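# Stow the glue stick in the wooden box drawer, then close it

## Task

Place the glue stick inside the drawer of the wooden box and push the drawer closed, so that nothing of it sticks out.

## Robot and tools

Robot: two arms, left_arm and right_arm, each with a two-finger gripper whose fingers can fold. Calibrated bases in the scene frame: left_arm at (-0.008, +0.400, +0.050) m, quat_wxyz (+1.000, 0, 0, +0.007); right_arm at (-0.011, -0.398, +0.050) m, quat_wxyz (+1.000, 0, 0, -0.024). A camera stand sits behind the arms.

Frames: the scene frame has its origin at table height, halfway between the nominal bases, +x out over the table, +z up, left_arm toward +y (image left/right need not match). Every hand pose, target and wrist-camera pose is in that arm's own base frame; table and fixed cameras use the scene frame. Printed poses may be off by a few centimetres, more at long reach. Gripper axes: fingers point along +z, they open and close along y. end_effector_position is the spot between closed pads; fingertips extend about 33 mm past it at gaps up to 40 mm, only 9 mm when wide open.

Row layout (shared by execute_actions and move): one flat list of 20 numbers covering both arms, always all 20. Numbers 1-10 are left_arm: x, y, z (metres, absolute position in the left base frame), qw, qx, qy, qz (absolute orientation, w first), then gripper position, force_limit, speed. Numbers 11-20 are the same for right_arm in its base frame. The last three per arm range -1 to 1. Gripper position: +1 fully open (140 mm), about -0.8 pads touching, -1 closes until blocked. speed: about 30 mm/s at -1, 140 at 0, 250 at +1. force_limit (closing slowly, part up to 40 mm): roughly 14 N at -1, 40 N at 0, 58 N at +1; faster closes squeeze harder (up to ~116 N). Both start at +1. To keep an arm idle, resend its exact last reported pose plus its last gripper numbers every call; a 0 is a real command. Keep a fixed quaternion across rows to hold orientation.

execute_actions(actions, cameras): actions is a list of actions; each action is a list of up to 15 rows, one row per 1/30 s step, the last row repeating if fewer. Targets are absolute poses. An action is rejected for both arms if any target lies over 0.6 m from the gripper's current spot along any gripper axis. Empty actions returns cameras and full state. cameras: list of names, ["all"], or []; names are cam_head_left, cam_head_right, cam_high, cam_left_wrist, cam_right_wrist (each 896x504).

move(target, speed, blend, stop_force, zero, blocking, cameras): drives each gripper in a straight line from its Hand target to the absolute pose(s) in target: one 20-number row, or up to 15 rows sharing a 10 s cap. No obstacle avoidance. speed: m/s, 0.002 to 1, default 0.25 (turning up to twice that in rad/s), one value or one per target. blend: corner rounding radius in metres; 0 stops at each target. stop_force: 12 to 80 N, one value for both; an arm halts when its estimated push against travel exceeds it, but it keeps pressing afterward and fast moves often fault; use it only slowly, not while turning, and drop it when backing off a contact. zero (default true) resets the force baseline first. blocking=false returns after about 0.5 s while motion continues (not allowed with stop_force). Give all rows in a list the same finger numbers. Result adds a move: line: done, off_target, moving, held, fault, plus limits (paced = pose clipped, held = steps withheld).

wait(seconds 0 to 10): arms hold last commands. stop(): brakes a running move; fingers continue. zoom_image(camera, region=[x0,y0,x1,y1] pixels, top-left origin, at most 504 wide and 504 high) enlarges part of that camera's latest image. finished_scene(scene): ends the scene irreversibly; scene is its number, integer 1 to 2.

Control behaviour: each step the commanded pose is clamped to within 70 mm and 16 degrees of the measured pose; Hand target shows where the arm actually heads, so finish the rest in later calls. Tool commands lists current gripper commands. Joint speed and range limits apply; to free a joint at its limit, turn it back in steps under half a turn.

Result lines: end_effector_position and end_effector_quat_wxyz per arm; position_measured in counts (3 open, ~75 = 100 mm, 139 = 60 mm, 200 = 20 mm, 230 pads meet; firm grip adds up to 7); object_status 0 moving, 1 blocked while opening, 2 blocked while closing (a grip), 3 reached target or pads met (may or may not hold something); it can lag 0.2-1.7 s. Joint velocities may read within noise. Flange force gives gripper-axis force, noisy, including held weight, or no reading near singular poses.

Gripping: close with -1 and confirm status 2. Grip near the fingertip quarter for a firm hold; deeper grips fold the fingers and can be loose or slip. To tighten, raise force_limit and nudge position (-1 to -0.98); to loosen, reopen and close slowly. Fingertips pushed into a surface fold easily and hide contact.

Avoid: contact of 150 N or joint torque at limits (waist/shoulder/elbow 139, wrist joints 34.8 N m) trigger a 10 s arm stop; if a gripper pins the arm after that, release first. Motor heat from long loads or stretched reach gives MOTOR HOT then a 30-60 s stop. Never let arms collide or a gripper close on the other arm's fingers. Don't slam, drop, or let anything fall off the table; objects may get nudged occasionally.

Each tool is called after "Call:" by a JSON object that holds its "method" and its "body".

## Session

Call:
{"method": "execute_actions", "body": {"actions": []}}

Scene clock: 0.00 s.
left_arm: end_effector_position=(+0.3321, -0.6807, +0.0598) position_measured=3 object_status=3 end_effector_quat_wxyz=(+0.167, +0.651, -0.550, +0.496) | right_arm: end_effector_position=(+0.3461, -0.1994, +0.3023) position_measured=3 object_status=3 end_effector_quat_wxyz=(-0.068, -0.592, +0.752, -0.283)
Joint positions: left_arm=[-0.899 0.4 -0.414 -0.33 0.359 1.445] | right_arm=[0.351 -0.489 -0.538 0.592 -1.485 -0.628]
Joint velocities: within noise
Flange force (N): no reading
Hand target: left_arm +0.3321, -0.6807, +0.0598; +0.167, +0.651, -0.550, +0.496 | right_arm +0.3461, -0.1994, +0.3023; -0.068, -0.592, +0.752, -0.283
Tool commands: left_gripper/position=+1.0 left_gripper/force_limit=+1.0 left_gripper/speed=+1.0 right_gripper/position=+1.0 right_gripper/force_limit=+1.0 right_gripper/speed=+1.0

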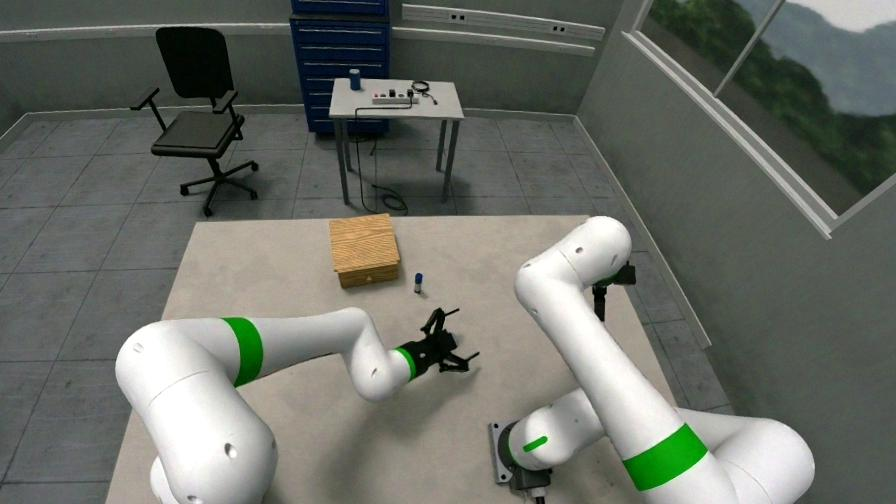

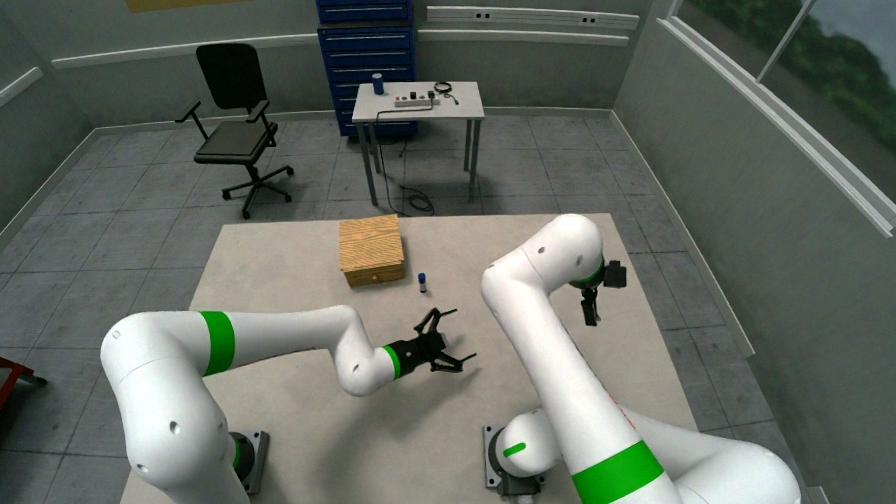

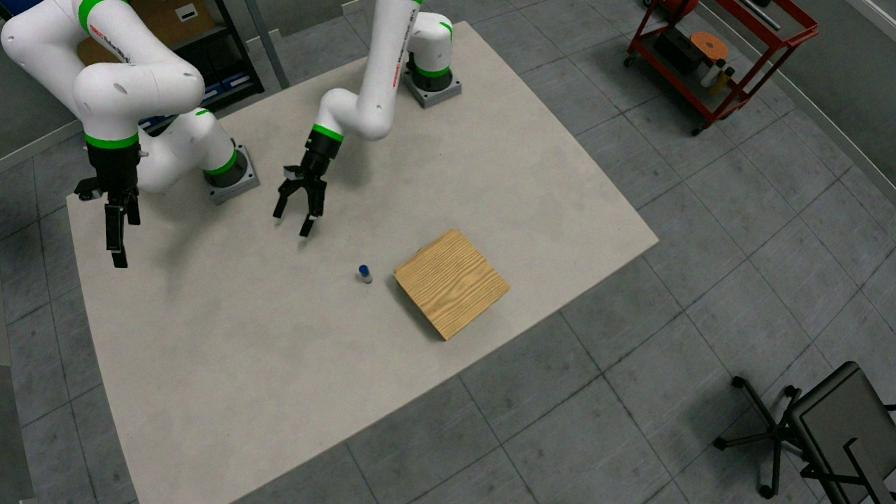

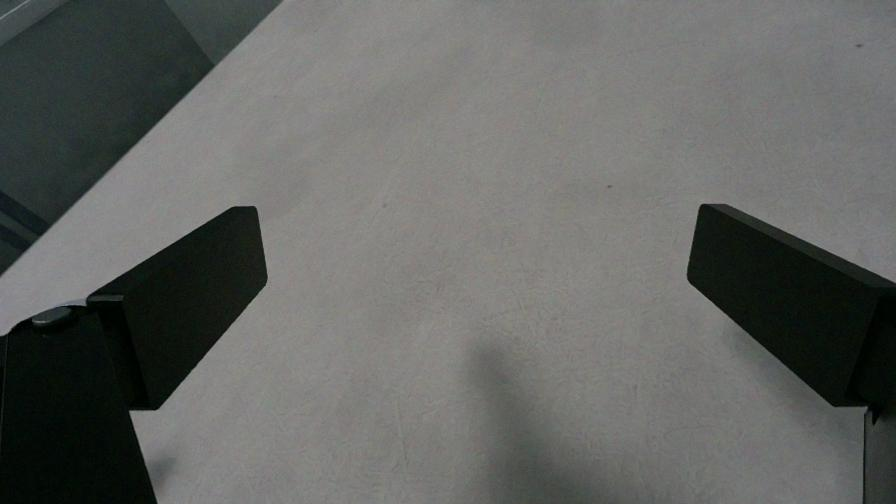

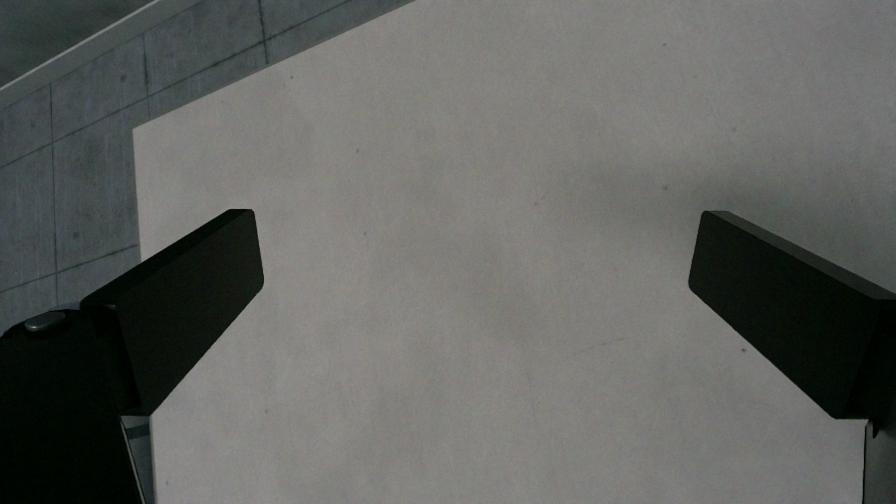

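Call:
{"method": "zoom_image", "body": {"camera": "cam_head_right", "region": [320, 200, 460, 310]}}

Call:
{"method": "zoom_image", "body": {"camera": "cam_high", "region": [270, 180, 530, 350]}}

Call:
{"method": "zoom_image", "body": {"camera": "cam_head_left", "region": [310, 200, 490, 380]}}

Scaled by 3.600 from the camera's 896x504 image, which has a finer 1280x720 frame.

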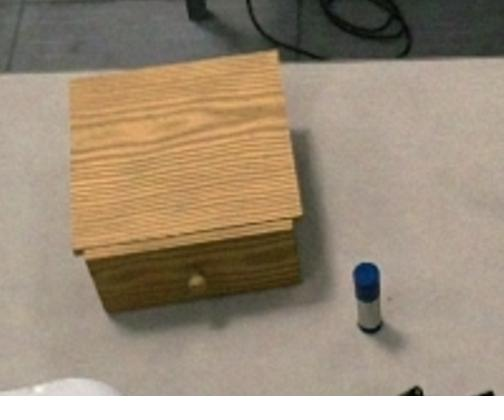

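Scaled by 1.938 from the camera's 896x504 image, which has a finer 1280x720 frame.

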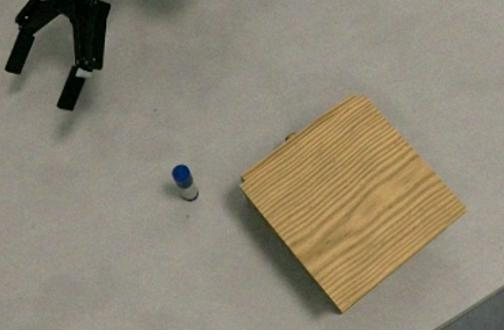

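Scaled by 2.800 from the camera's 896x504 image, which has a finer 1280x720 frame.

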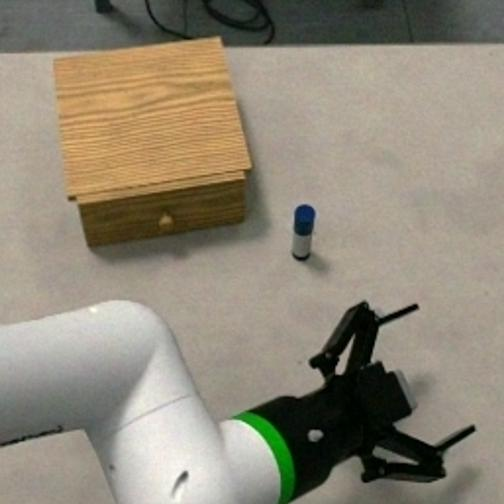

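Call:
{"method": "move", "body": {"target": [0.45,-0.30,0.18,0,0.906,0,0.423,1,1,1,0.45,0.22,0.18,0,0.906,0,0.423,1,1,1], "speed": 0.4, "cameras": ["all"]}}

Scene clock: 4.37 s.
left_arm: end_effector_position=(+0.4499, -0.3001, +0.1800) position_measured=3 object_status=3 end_effector_quat_wxyz=(+0.000, +0.906, +0.000, +0.423) | right_arm: end_effector_position=(+0.4500, +0.2200, +0.1800) position_measured=3 object_status=3 end_effector_quat_wxyz=(+0.000, +0.906, +0.000, +0.423)
Joint positions: left_arm=[-1.191 -0.156 -0.843 1.988 0.892 0.399] | right_arm=[1.081 -0.345 -0.986 1.155 -0.833 -0.298]
Flange force (N): left_arm=[-1.9 -5.7 -2.9] | right_arm=[4.7 3.4 5.8]
Hand target: left_arm +0.4500, -0.3000, +0.1800; +0.000, +0.906, +0.000, +0.423 | right_arm +0.4500, +0.2200, +0.1800; +0.000, +0.906, +0.000, +0.423
Off the commanded pose: left_arm 0.000 m, 0 deg | right_arm 0.000 m, 0 deg.
move: done

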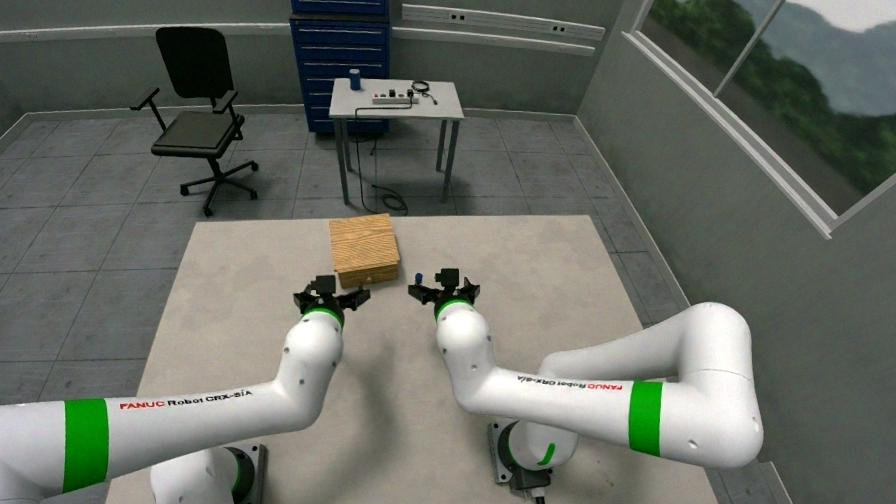

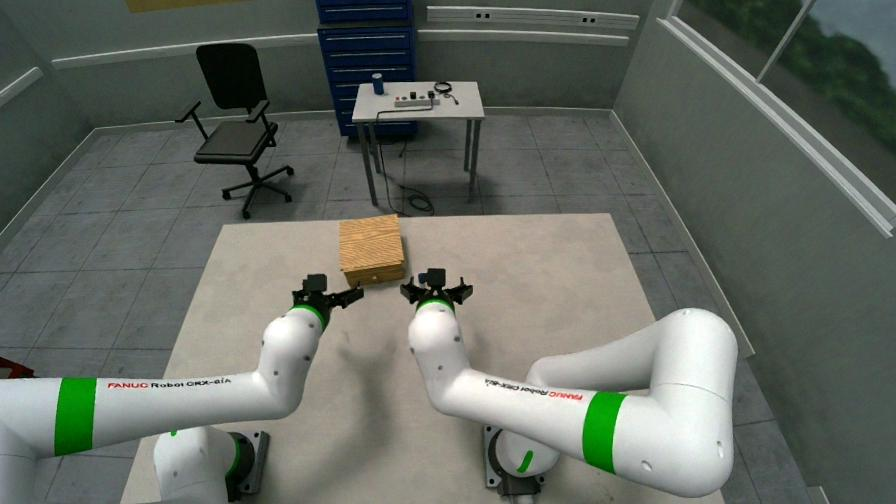

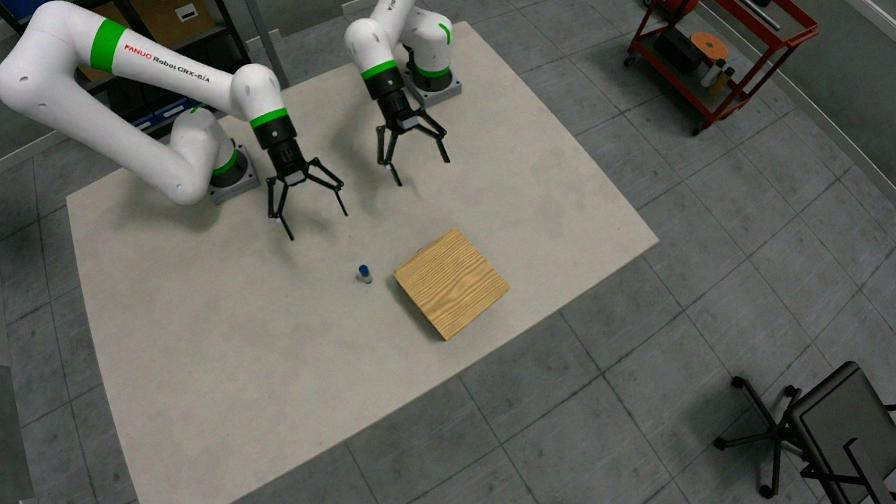

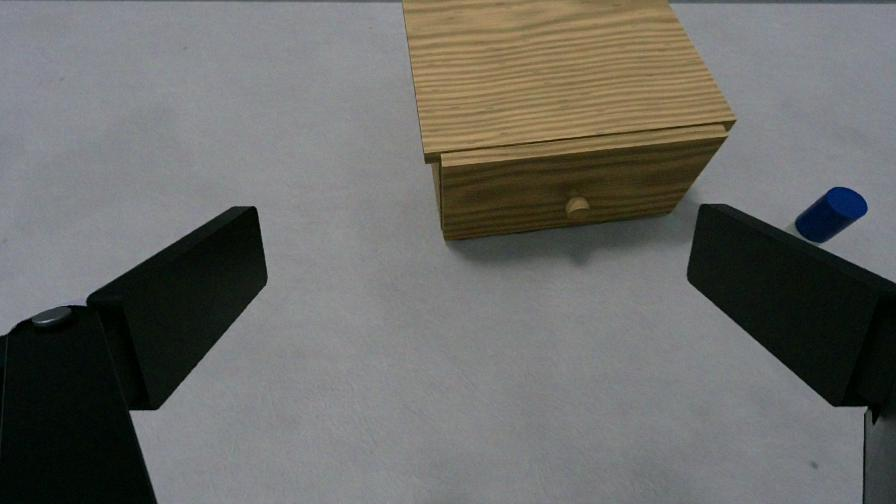

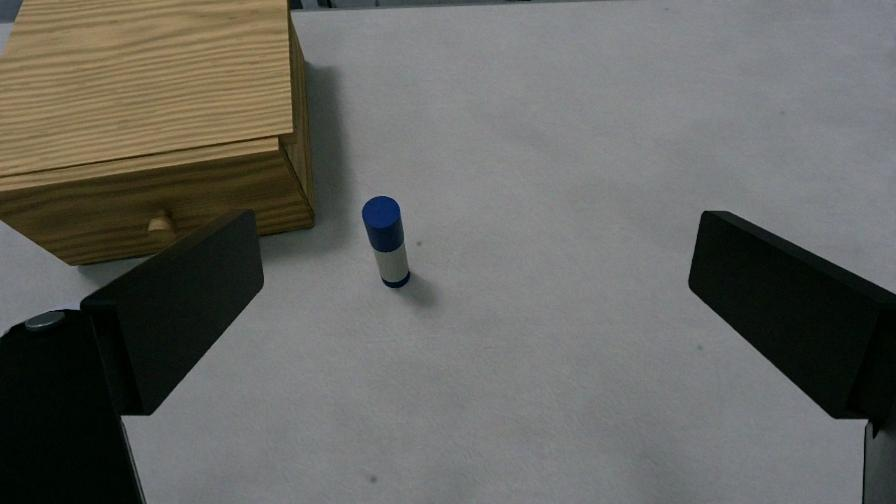

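Call:
{"method": "move", "body": {"target": [0.50,-0.36,0.15,0,0.906,0,0.423,0.2,-0.5,1,0.50,0.26,0.13,0,0.906,0,0.423,0.3,-0.5,1], "speed": 0.3, "cameras": ["cam_left_wrist","cam_right_wrist"]}}

Scene clock: 5.87 s.
left_arm: end_effector_position=(+0.5000, -0.3600, +0.1500) position_measured=104 object_status=3 end_effector_quat_wxyz=(+0.000, +0.906, +0.000, +0.423) | right_arm: end_effector_position=(+0.5000, +0.2600, +0.1300) position_measured=91 object_status=3 end_effector_quat_wxyz=(+0.000, +0.906, +0.000, +0.423)
Joint positions: left_arm=[-1.099 0.076 -0.706 1.869 0.796 0.485] | right_arm=[0.899 -0.094 -0.934 1.45 -0.649 -0.528]
Flange force (N): left_arm=[-1.3 -5.7 -2.9] | right_arm=[1.8 5.4 5.0]
Hand target: left_arm +0.5000, -0.3600, +0.1500; +0.000, +0.906, +0.000, +0.423 | right_arm +0.5000, +0.2600, +0.1300; +0.000, +0.906, +0.000, +0.423
Off the commanded pose: left_arm 0.000 m, 0 deg | right_arm 0.000 m, 0 deg.
move: done
Images, in order (width x height): cam_left_wrist 896x504, cam_right_wrist 896x504.

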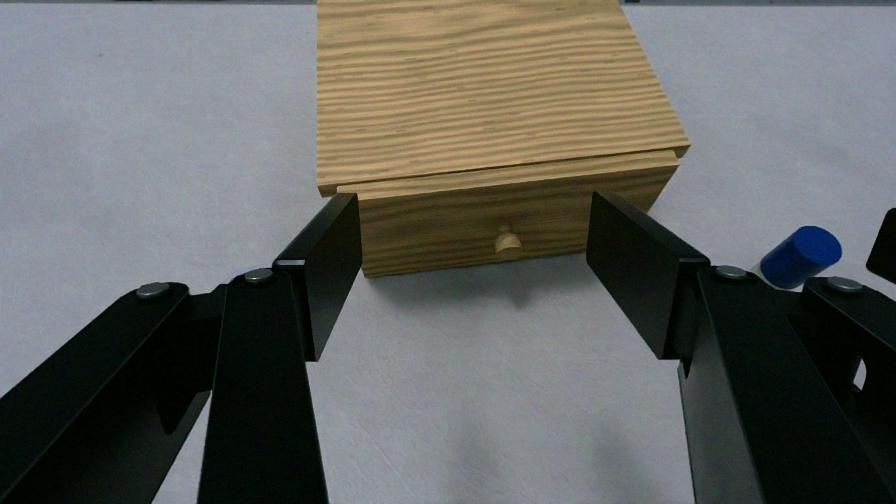

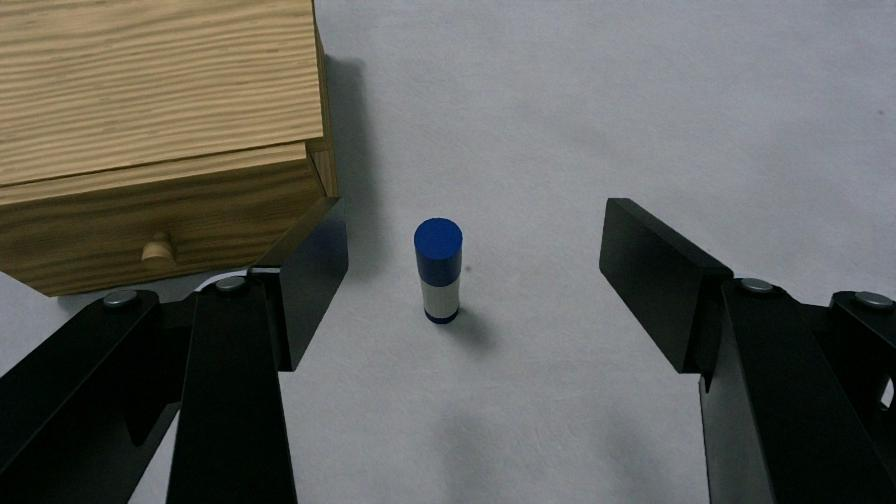

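Call:
{"method": "move", "body": {"target": [0.52,-0.401,0.055,-0.031,0.864,0.0536,0.499,0.2,-0.5,1,0.464,0.2745,0.04,0,0.819,0,0.574,0.3,-0.5,1], "speed": 0.3, "cameras": ["all"]}}

Scene clock: 8.47 s.
left_arm: end_effector_position=(+0.5115, -0.3861, +0.0880) position_measured=104 object_status=3 end_effector_quat_wxyz=(-0.021, +0.883, +0.034, +0.468) | right_arm: end_effector_position=(+0.4774, +0.2705, +0.0804) position_measured=91 object_status=3 end_effector_quat_wxyz=(+0.010, +0.875, +0.001, +0.484)
Joint positions: left_arm=[-1.1 0.299 -0.694 1.629 0.876 0.845] | right_arm=[0.877 0.041 -1.05 1.898 -0.773 -1.008]
Flange force (N): left_arm=[0.5 -5.5 -3.2] | right_arm=no reading
Hand target: left_arm +0.5114, -0.3862, +0.0880; -0.021, +0.883, +0.034, +0.468 | right_arm +0.4774, +0.2706, +0.0804; +0.010, +0.875, +0.001, +0.484
Off the commanded pose: left_arm 0.037 m, 5 deg | right_arm 0.043 m, 12 deg.
led back after a hold (left arm): the arm was led back toward your command in small steps, so it may still be short of it.
led back after a hold (right arm): the arm was led back toward your command in small steps, so it may still be short of it.
move: held (left_arm, right_arm; a check stopped the path); limits=held
pose unreachable (left arm): on one or more control steps of this call, first in action 0 (counted from 0), this arm could not follow its commanded pose, so it was not sent that pose on those steps. It may still have moved: this result reports where it is.
cause: moving toward the commanded pose would bring a part of the arm too close to another arm (a part of this arm just beyond joint 5 (wrist pitch) and a part of the right arm just beyond its joint 5 (wrist pitch), 20 mm apart when this arm was first held).
pose unreachable (right arm): on one or more control steps of this call, first in action 0 (counted from 0), this arm could not follow its commanded pose, so it was not sent that pose on those steps. It may still have moved: this result reports where it is.
cause: moving toward the commanded pose would bring a part of the arm too close to another arm (a part of this arm just beyond joint 5 (wrist pitch) and a part of the left arm just beyond its joint 5 (wrist pitch), along the way the arms are being sent, or toward where that arm still pushes).

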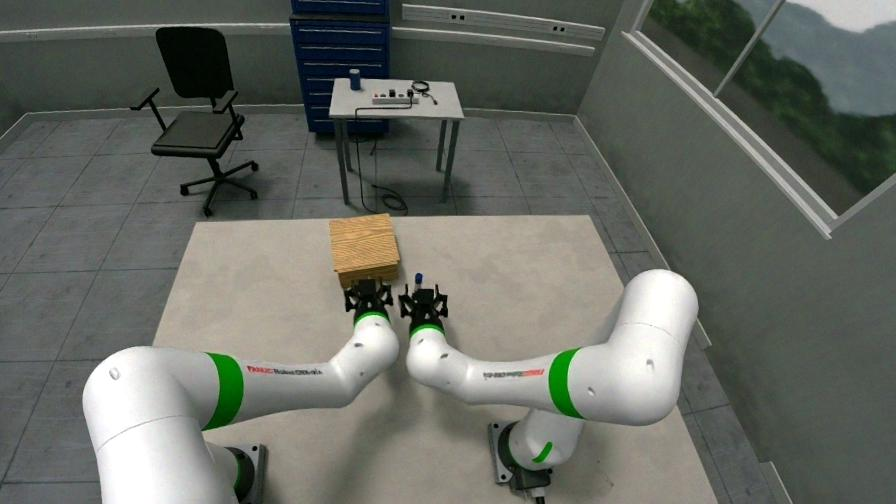

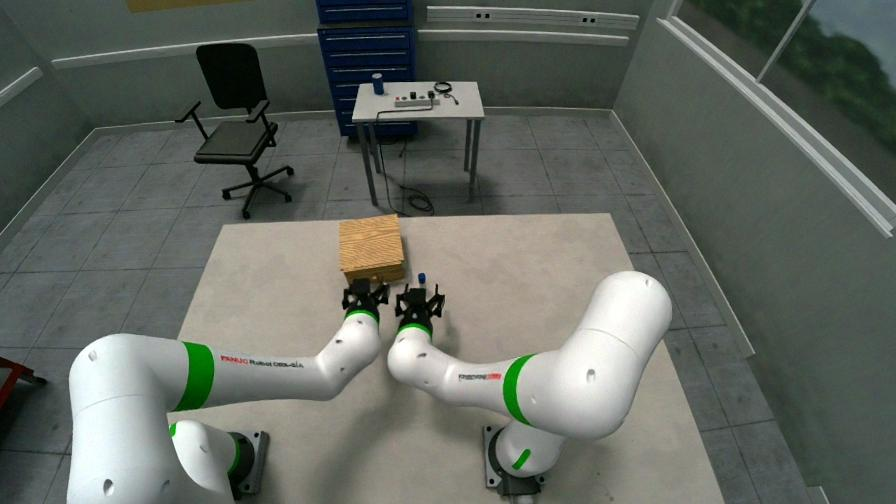

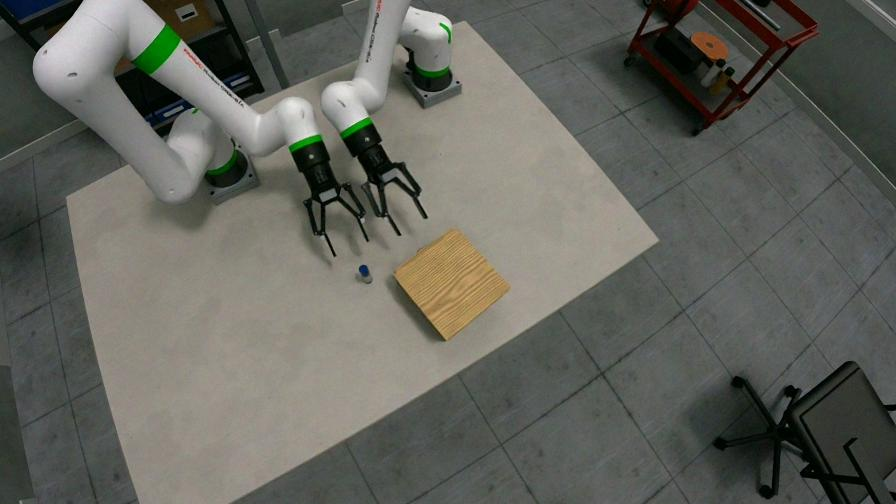

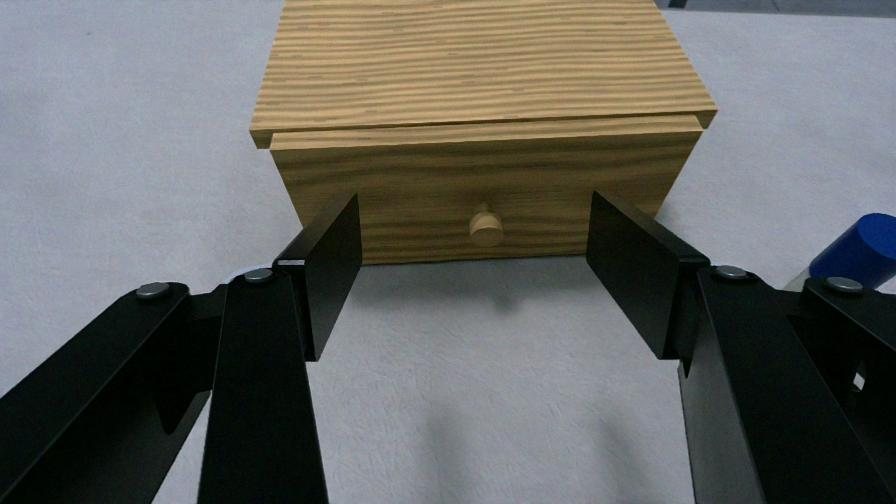

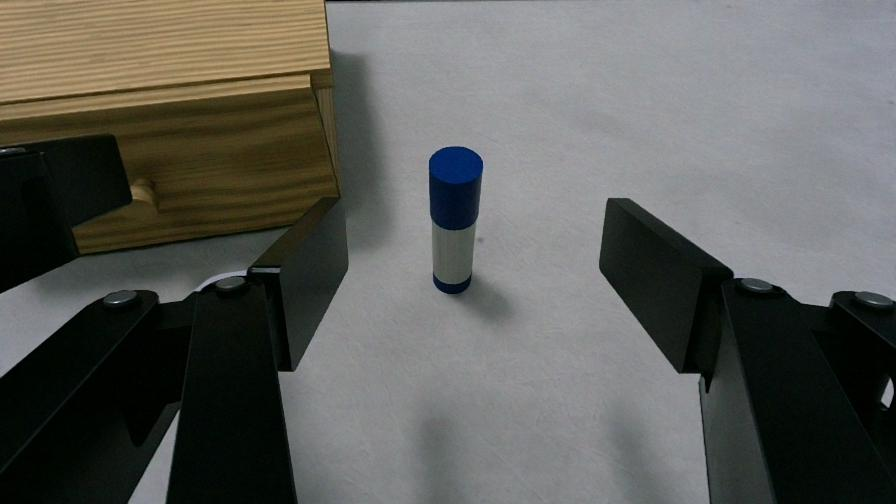

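Call:
{"method": "move", "body": {"target": [[0.47,-0.26,0.12,-0.031,0.864,0.0536,0.499,0.2,-0.5,1,0.45,0.25,0.08,0,0.819,0,0.574,0.3,-0.5,1],[0.47,-0.26,0.12,-0.031,0.864,0.0536,0.499,0.2,-0.5,1,0.464,0.277,0.04,0,0.819,0,0.574,0.3,-0.5,1]], "speed": 0.3, "blend": [0.01,0], "cameras": ["cam_right_wrist"]}}

Scene clock: 10.90 s.
left_arm: end_effector_position=(+0.4700, -0.2600, +0.1200) position_measured=104 object_status=3 end_effector_quat_wxyz=(-0.031, +0.864, +0.054, +0.499) | right_arm: end_effector_position=(+0.4639, +0.2771, +0.0400) position_measured=91 object_status=3 end_effector_quat_wxyz=(+0.000, +0.819, +0.000, +0.574)
Joint positions: left_arm=[-1.064 0.007 -1.008 1.556 0.933 0.916] | right_arm=[0.875 0.329 -1.101 2.222 -1.135 -1.452]
Flange force (N): left_arm=[1.3 -6.3 -3.1] | right_arm=[6.5 12.4 8.8]
Hand target: left_arm +0.4700, -0.2600, +0.1200; -0.031, +0.864, +0.054, +0.499 | right_arm +0.4640, +0.2770, +0.0400; +0.000, +0.819, +0.000, +0.574
Off the commanded pose: left_arm 0.000 m, 0 deg | right_arm 0.000 m, 0 deg.
move: done
Images, in order (width x height): cam_right_wrist 896x504.

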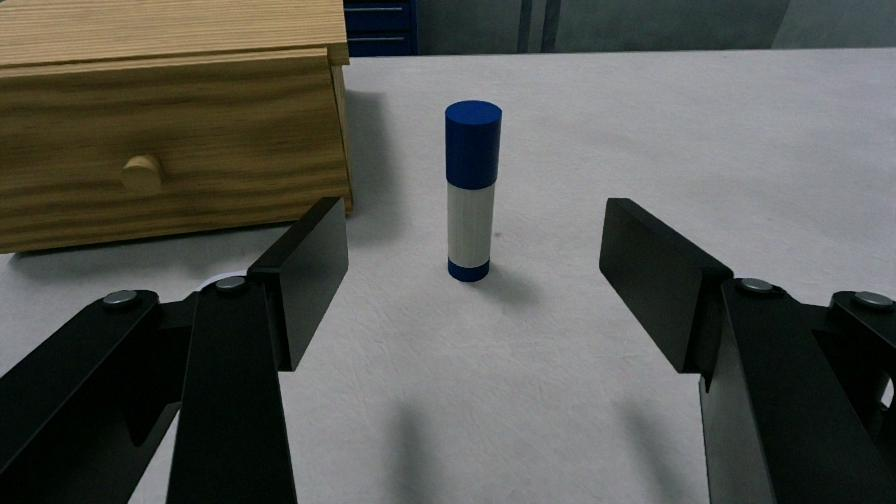

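Call:
{"method": "move", "body": {"target": [0.47,-0.26,0.12,-0.031,0.864,0.0536,0.499,0.2,-0.5,1,0.541,0.275,0.012,0,0.819,0,0.574,0.3,-0.5,1], "speed": 0.2}}

Call:
{"method": "move", "body": {"target": [0.47,-0.26,0.12,-0.031,0.864,0.0536,0.499,0.2,-0.5,1,0.541,0.275,0.012,0,0.819,0,0.574,-1,-0.5,-1], "cameras": ["cam_right_wrist"]}}

Scene clock: 12.07 s.
left_arm: end_effector_position=(+0.4700, -0.2600, +0.1200) position_measured=104 object_status=3 end_effector_quat_wxyz=(-0.031, +0.864, +0.054, +0.499) | right_arm: end_effector_position=(+0.5410, +0.2750, +0.0120) position_measured=91 object_status=3 end_effector_quat_wxyz=(+0.000, +0.819, +0.000, +0.574)
Joint positions: left_arm=[-1.064 0.007 -1.008 1.556 0.933 0.916] | right_arm=[0.625 0.481 -0.952 2.482 -1.112 -1.481]
Flange force (N): left_arm=[1.1 -5.9 -3.1] | right_arm=[7.7 9.3 0.9]
Hand target: left_arm +0.4700, -0.2600, +0.1200; -0.031, +0.864, +0.054, +0.499 | right_arm +0.5410, +0.2750, +0.0120; +0.000, +0.819, +0.000, +0.574
Off the commanded pose: left_arm 0.000 m, 0 deg | right_arm 0.000 m, 0 deg.
move: done

Scene clock: 14.50 s.
left_arm: end_effector_position=(+0.4700, -0.2600, +0.1200) position_measured=104 object_status=3 end_effector_quat_wxyz=(-0.031, +0.864, +0.054, +0.499) | right_arm: end_effector_position=(+0.5410, +0.2750, +0.0120) position_measured=194 object_status=0 end_effector_quat_wxyz=(+0.000, +0.819, +0.000, +0.574)
Joint positions: left_arm=[-1.064 0.007 -1.008 1.556 0.933 0.916] | right_arm=[0.625 0.481 -0.952 2.482 -1.112 -1.481]
Flange force (N): left_arm=[1.3 -5.9 -3.2] | right_arm=[9.1 8.7 -0.1]
Hand target: left_arm +0.4700, -0.2600, +0.1200; -0.031, +0.864, +0.054, +0.499 | right_arm +0.5410, +0.2750, +0.0120; +0.000, +0.819, +0.000, +0.574
Off the commanded pose: left_arm 0.000 m, 0 deg | right_arm 0.000 m, 0 deg.
move: done
Images, in order (width x height): cam_right_wrist 896x504.

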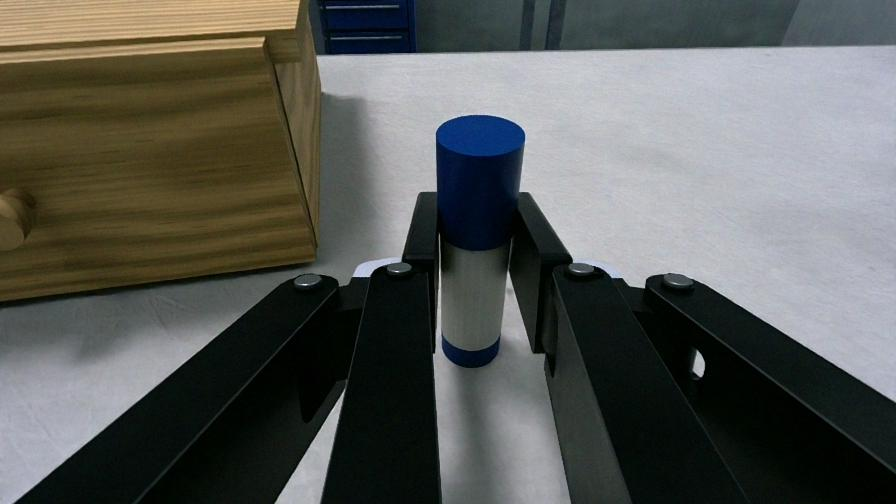

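Call:
{"method": "wait", "body": {"seconds": 0.6}}

Scene clock: 15.17 s.
left_arm: end_effector_position=(+0.4700, -0.2600, +0.1200) position_measured=104 object_status=3 end_effector_quat_wxyz=(-0.031, +0.864, +0.054, +0.499) | right_arm: end_effector_position=(+0.5410, +0.2750, +0.0120) position_measured=194 object_status=2 end_effector_quat_wxyz=(+0.000, +0.819, +0.000, +0.574)
Joint positions: left_arm=[-1.064 0.007 -1.008 1.556 0.933 0.916] | right_arm=[0.625 0.481 -0.952 2.482 -1.112 -1.481]
Flange force (N): left_arm=[1.2 -5.8 -3.4] | right_arm=[7.8 8.4 -0.2]
Hand target: left_arm +0.4700, -0.2600, +0.1200; -0.031, +0.864, +0.054, +0.499 | right_arm +0.5410, +0.2750, +0.0120; +0.000, +0.819, +0.000, +0.574
Tool commands: left_gripper/position=+0.2 left_gripper/force_limit=-0.5 left_gripper/speed=+1.0 right_gripper/position=-1.0 right_gripper/force_limit=-0.5 right_gripper/speed=-1.0
Off the commanded pose: left_arm 0.000 m, 0 deg | right_arm 0.000 m, 0 deg.
wait: 0.60 s; at rest by 0.10 s

Call:
{"method": "move", "body": {"target": [[0.47,-0.26,0.12,-0.031,0.864,0.0536,0.499,0.2,-0.5,1,0.52,0.27,0.05,0,0.819,0,0.574,-1,-0.5,-1],[0.47,-0.26,0.12,-0.031,0.864,0.0536,0.499,0.2,-0.5,1,0.45,0.15,0.12,0,0.819,0,0.574,-1,-0.5,-1],[0.526,-0.40,0.0535,-0.031,0.864,0.0536,0.499,0.2,-0.5,1,0.42,0.05,0.25,-0.115,0.738,-0.653,-0.130,-1,-0.5,-1]], "speed": 0.3, "blend": [0.02,0.03,0], "cameras": ["all"]}}

Scene clock: 20.17 s.
left_arm: end_effector_position=(+0.5260, -0.4000, +0.0535) position_measured=104 object_status=3 end_effector_quat_wxyz=(-0.031, +0.864, +0.054, +0.499) | right_arm: end_effector_position=(+0.4200, +0.0500, +0.2500) position_measured=194 object_status=2 end_effector_quat_wxyz=(-0.115, +0.738, -0.653, -0.130)
Joint positions: left_arm=[-1.094 0.448 -0.647 1.525 0.951 1.014] | right_arm=[0.119 -0.022 0.059 -0.35 -1.647 -0.025]
Flange force (N): left_arm=[1.8 -5.8 -3.3] | right_arm=[1.4 2.0 -4.0]
Hand target: left_arm +0.5260, -0.4000, +0.0535; -0.031, +0.864, +0.054, +0.499 | right_arm +0.4200, +0.0500, +0.2500; -0.115, +0.738, -0.653, -0.130
Off the commanded pose: left_arm 0.000 m, 0 deg | right_arm 0.000 m, 0 deg.
move: done; limits=paced

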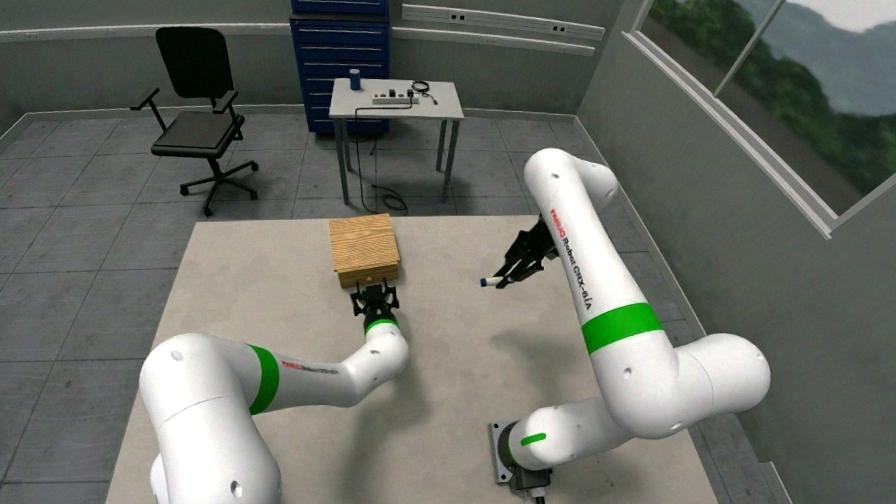

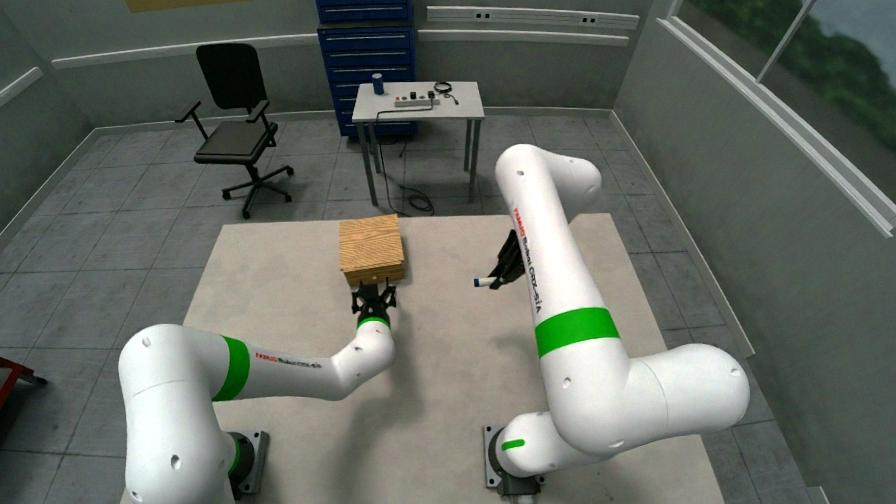

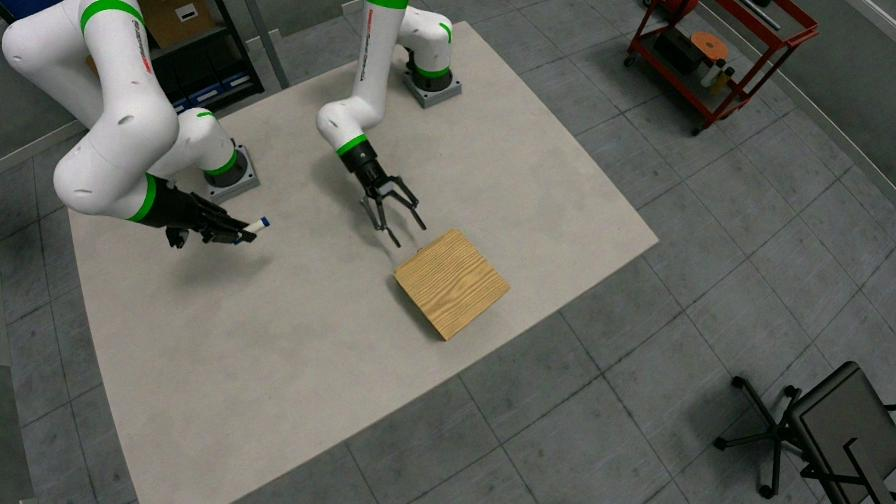

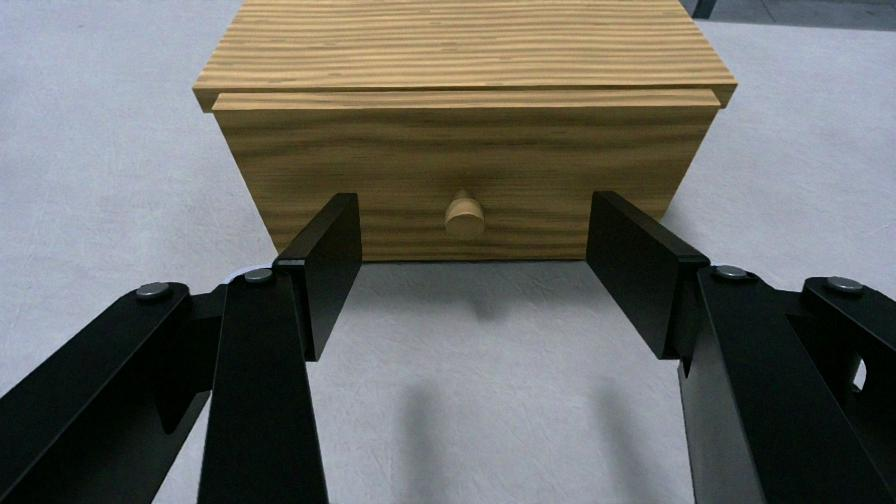

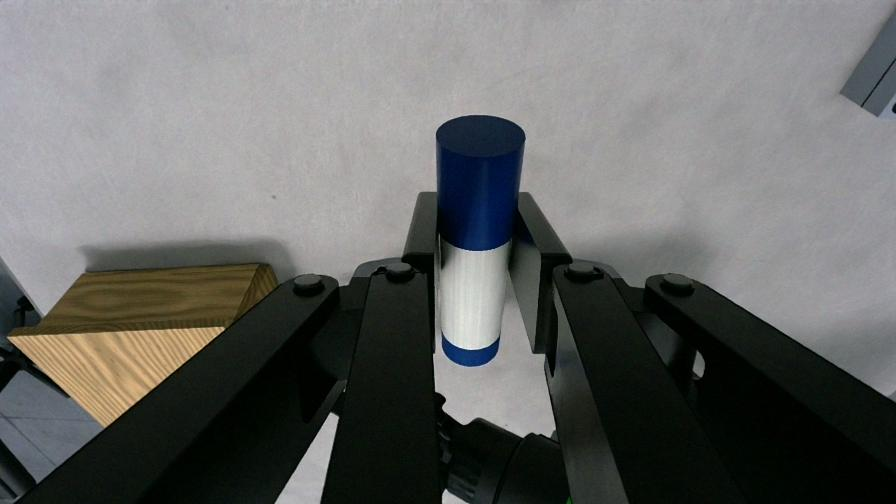

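Call:
{"method": "move", "body": {"target": [0.578,-0.394,0.0235,-0.031,0.864,0.0536,0.499,0.2,-0.5,1,0.42,0.05,0.25,-0.115,0.738,-0.653,-0.130,-1,-0.5,-1], "speed": 0.15, "cameras": ["cam_left_wrist"]}}

Scene clock: 21.13 s.
left_arm: end_effector_position=(+0.5780, -0.3940, +0.0235) position_measured=104 object_status=3 end_effector_quat_wxyz=(-0.031, +0.864, +0.054, +0.499) | right_arm: end_effector_position=(+0.4200, +0.0500, +0.2500) position_measured=194 object_status=2 end_effector_quat_wxyz=(-0.115, +0.738, -0.653, -0.130)
Joint positions: left_arm=[-0.96 0.541 -0.589 1.372 0.896 1.067] | right_arm=[0.119 -0.022 0.059 -0.35 -1.647 -0.025]
Flange force (N): left_arm=[-1.0 -8.2 -9.6] | right_arm=[1.1 1.8 -4.5]
Hand target: left_arm +0.5780, -0.3940, +0.0235; -0.031, +0.864, +0.054, +0.499 | right_arm +0.4200, +0.0500, +0.2500; -0.115, +0.738, -0.653, -0.130
Off the commanded pose: left_arm 0.000 m, 0 deg | right_arm 0.000 m, 0 deg.
move: done
Images, in order (width x height): cam_left_wrist 896x504.

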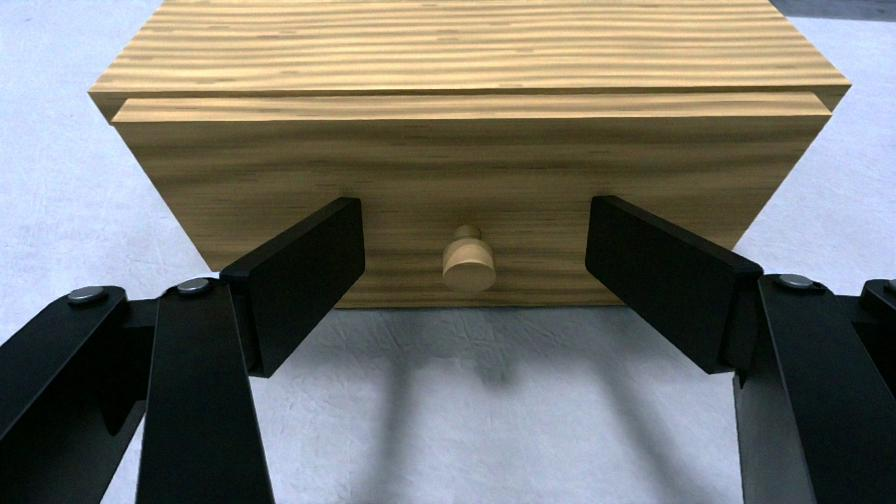

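Call:
{"method": "move", "body": {"target": [0.567,-0.3953,0.0195,-0.031,0.864,0.0536,0.499,0.2,-0.5,1,0.42,0.05,0.25,-0.115,0.738,-0.653,-0.130,-1,-0.5,-1], "speed": 0.15, "cameras": ["cam_left_wrist"]}}

Scene clock: 21.97 s.
left_arm: end_effector_position=(+0.5670, -0.3953, +0.0195) position_measured=104 object_status=3 end_effector_quat_wxyz=(-0.031, +0.864, +0.054, +0.499) | right_arm: end_effector_position=(+0.4200, +0.0500, +0.2500) position_measured=194 object_status=2 end_effector_quat_wxyz=(-0.115, +0.738, -0.653, -0.130)
Joint positions: left_arm=[-0.982 0.541 -0.604 1.383 0.908 1.083] | right_arm=[0.119 -0.022 0.059 -0.35 -1.647 -0.025]
Flange force (N): left_arm=[1.2 -4.8 -2.6] | right_arm=[1.5 2.2 -4.4]
Hand target: left_arm +0.5670, -0.3953, +0.0195; -0.031, +0.864, +0.054, +0.499 | right_arm +0.4200, +0.0500, +0.2500; -0.115, +0.738, -0.653, -0.130
Off the commanded pose: left_arm 0.000 m, 0 deg | right_arm 0.000 m, 0 deg.
move: done
Images, in order (width x height): cam_left_wrist 896x504.

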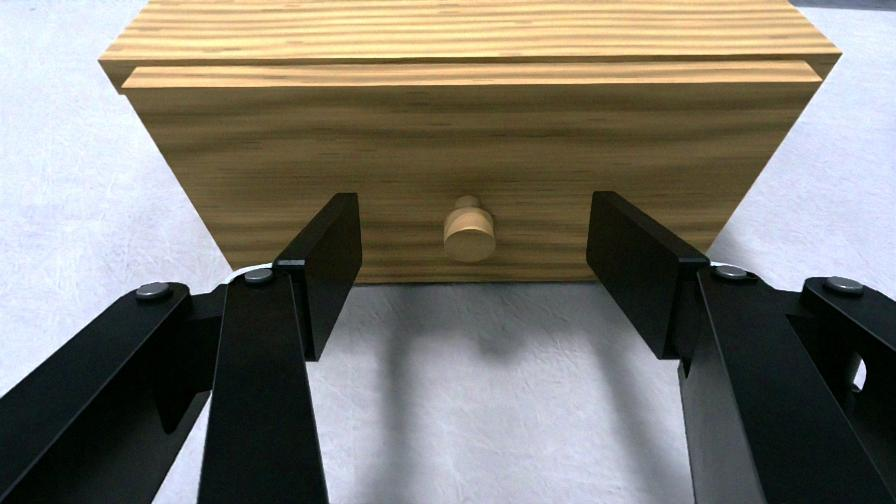

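Call:
{"method": "move", "body": {"target": [0.567,-0.3953,0.0195,-0.031,0.864,0.0536,0.499,-1,-0.3,-0.6,0.42,0.05,0.25,-0.115,0.738,-0.653,-0.130,-1,-0.5,-1], "cameras": ["cam_left_wrist"]}}

Call:
{"method": "wait", "body": {"seconds": 0.5}}

Scene clock: 23.23 s.
left_arm: end_effector_position=(+0.5670, -0.3953, +0.0195) position_measured=206 object_status=2 end_effector_quat_wxyz=(-0.031, +0.864, +0.054, +0.499) | right_arm: end_effector_position=(+0.4200, +0.0500, +0.2500) position_measured=194 object_status=2 end_effector_quat_wxyz=(-0.115, +0.738, -0.653, -0.130)
Joint positions: left_arm=[-0.982 0.541 -0.604 1.383 0.908 1.083] | right_arm=[0.119 -0.022 0.059 -0.35 -1.647 -0.025]
Flange force (N): left_arm=[0.0 -7.0 -5.0] | right_arm=[1.1 2.5 -3.9]
Hand target: left_arm +0.5670, -0.3953, +0.0195; -0.031, +0.864, +0.054, +0.499 | right_arm +0.4200, +0.0500, +0.2500; -0.115, +0.738, -0.653, -0.130
Off the commanded pose: left_arm 0.000 m, 0 deg | right_arm 0.000 m, 0 deg.
move: done
Images, in order (width x height): cam_left_wrist 896x504.

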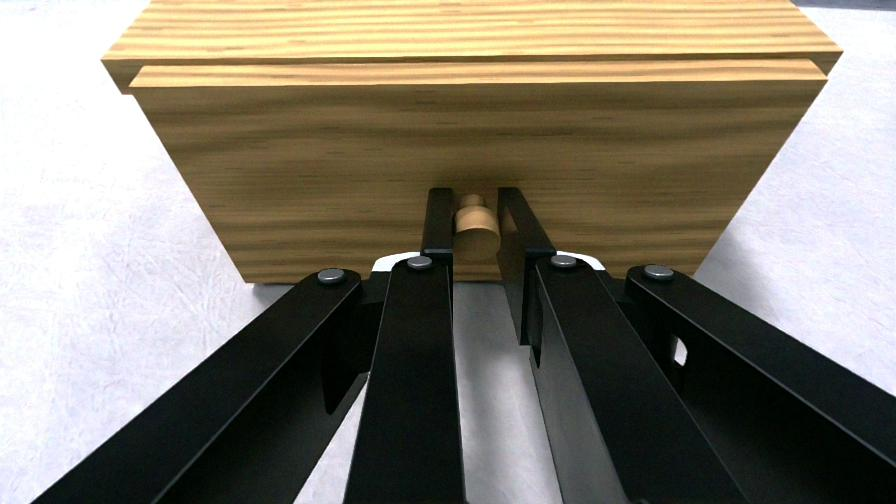

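Scene clock: 23.73 s.
left_arm: end_effector_position=(+0.5670, -0.3953, +0.0195) position_measured=206 object_status=2 end_effector_quat_wxyz=(-0.031, +0.864, +0.054, +0.499) | right_arm: end_effector_position=(+0.4200, +0.0500, +0.2500) position_measured=194 object_status=2 end_effector_quat_wxyz=(-0.115, +0.738, -0.653, -0.130)
Joint positions: left_arm=[-0.982 0.541 -0.604 1.383 0.908 1.083] | right_arm=[0.119 -0.022 0.059 -0.35 -1.647 -0.025]
Flange force (N): left_arm=[-0.3 -6.9 -5.2] | right_arm=[1.1 1.9 -4.5]
Hand target: left_arm +0.5670, -0.3953, +0.0195; -0.031, +0.864, +0.054, +0.499 | right_arm +0.4200, +0.0500, +0.2500; -0.115, +0.738, -0.653, -0.130
Tool commands: left_gripper/position=-1.0 left_gripper/force_limit=-0.3 left_gripper/speed=-0.6 right_gripper/position=-1.0 right_gripper/force_limit=-0.5 right_gripper/speed=-1.0
Off the commanded pose: left_arm 0.000 m, 0 deg | right_arm 0.000 m, 0 deg.
wait: 0.50 s; at rest by 0.17 s


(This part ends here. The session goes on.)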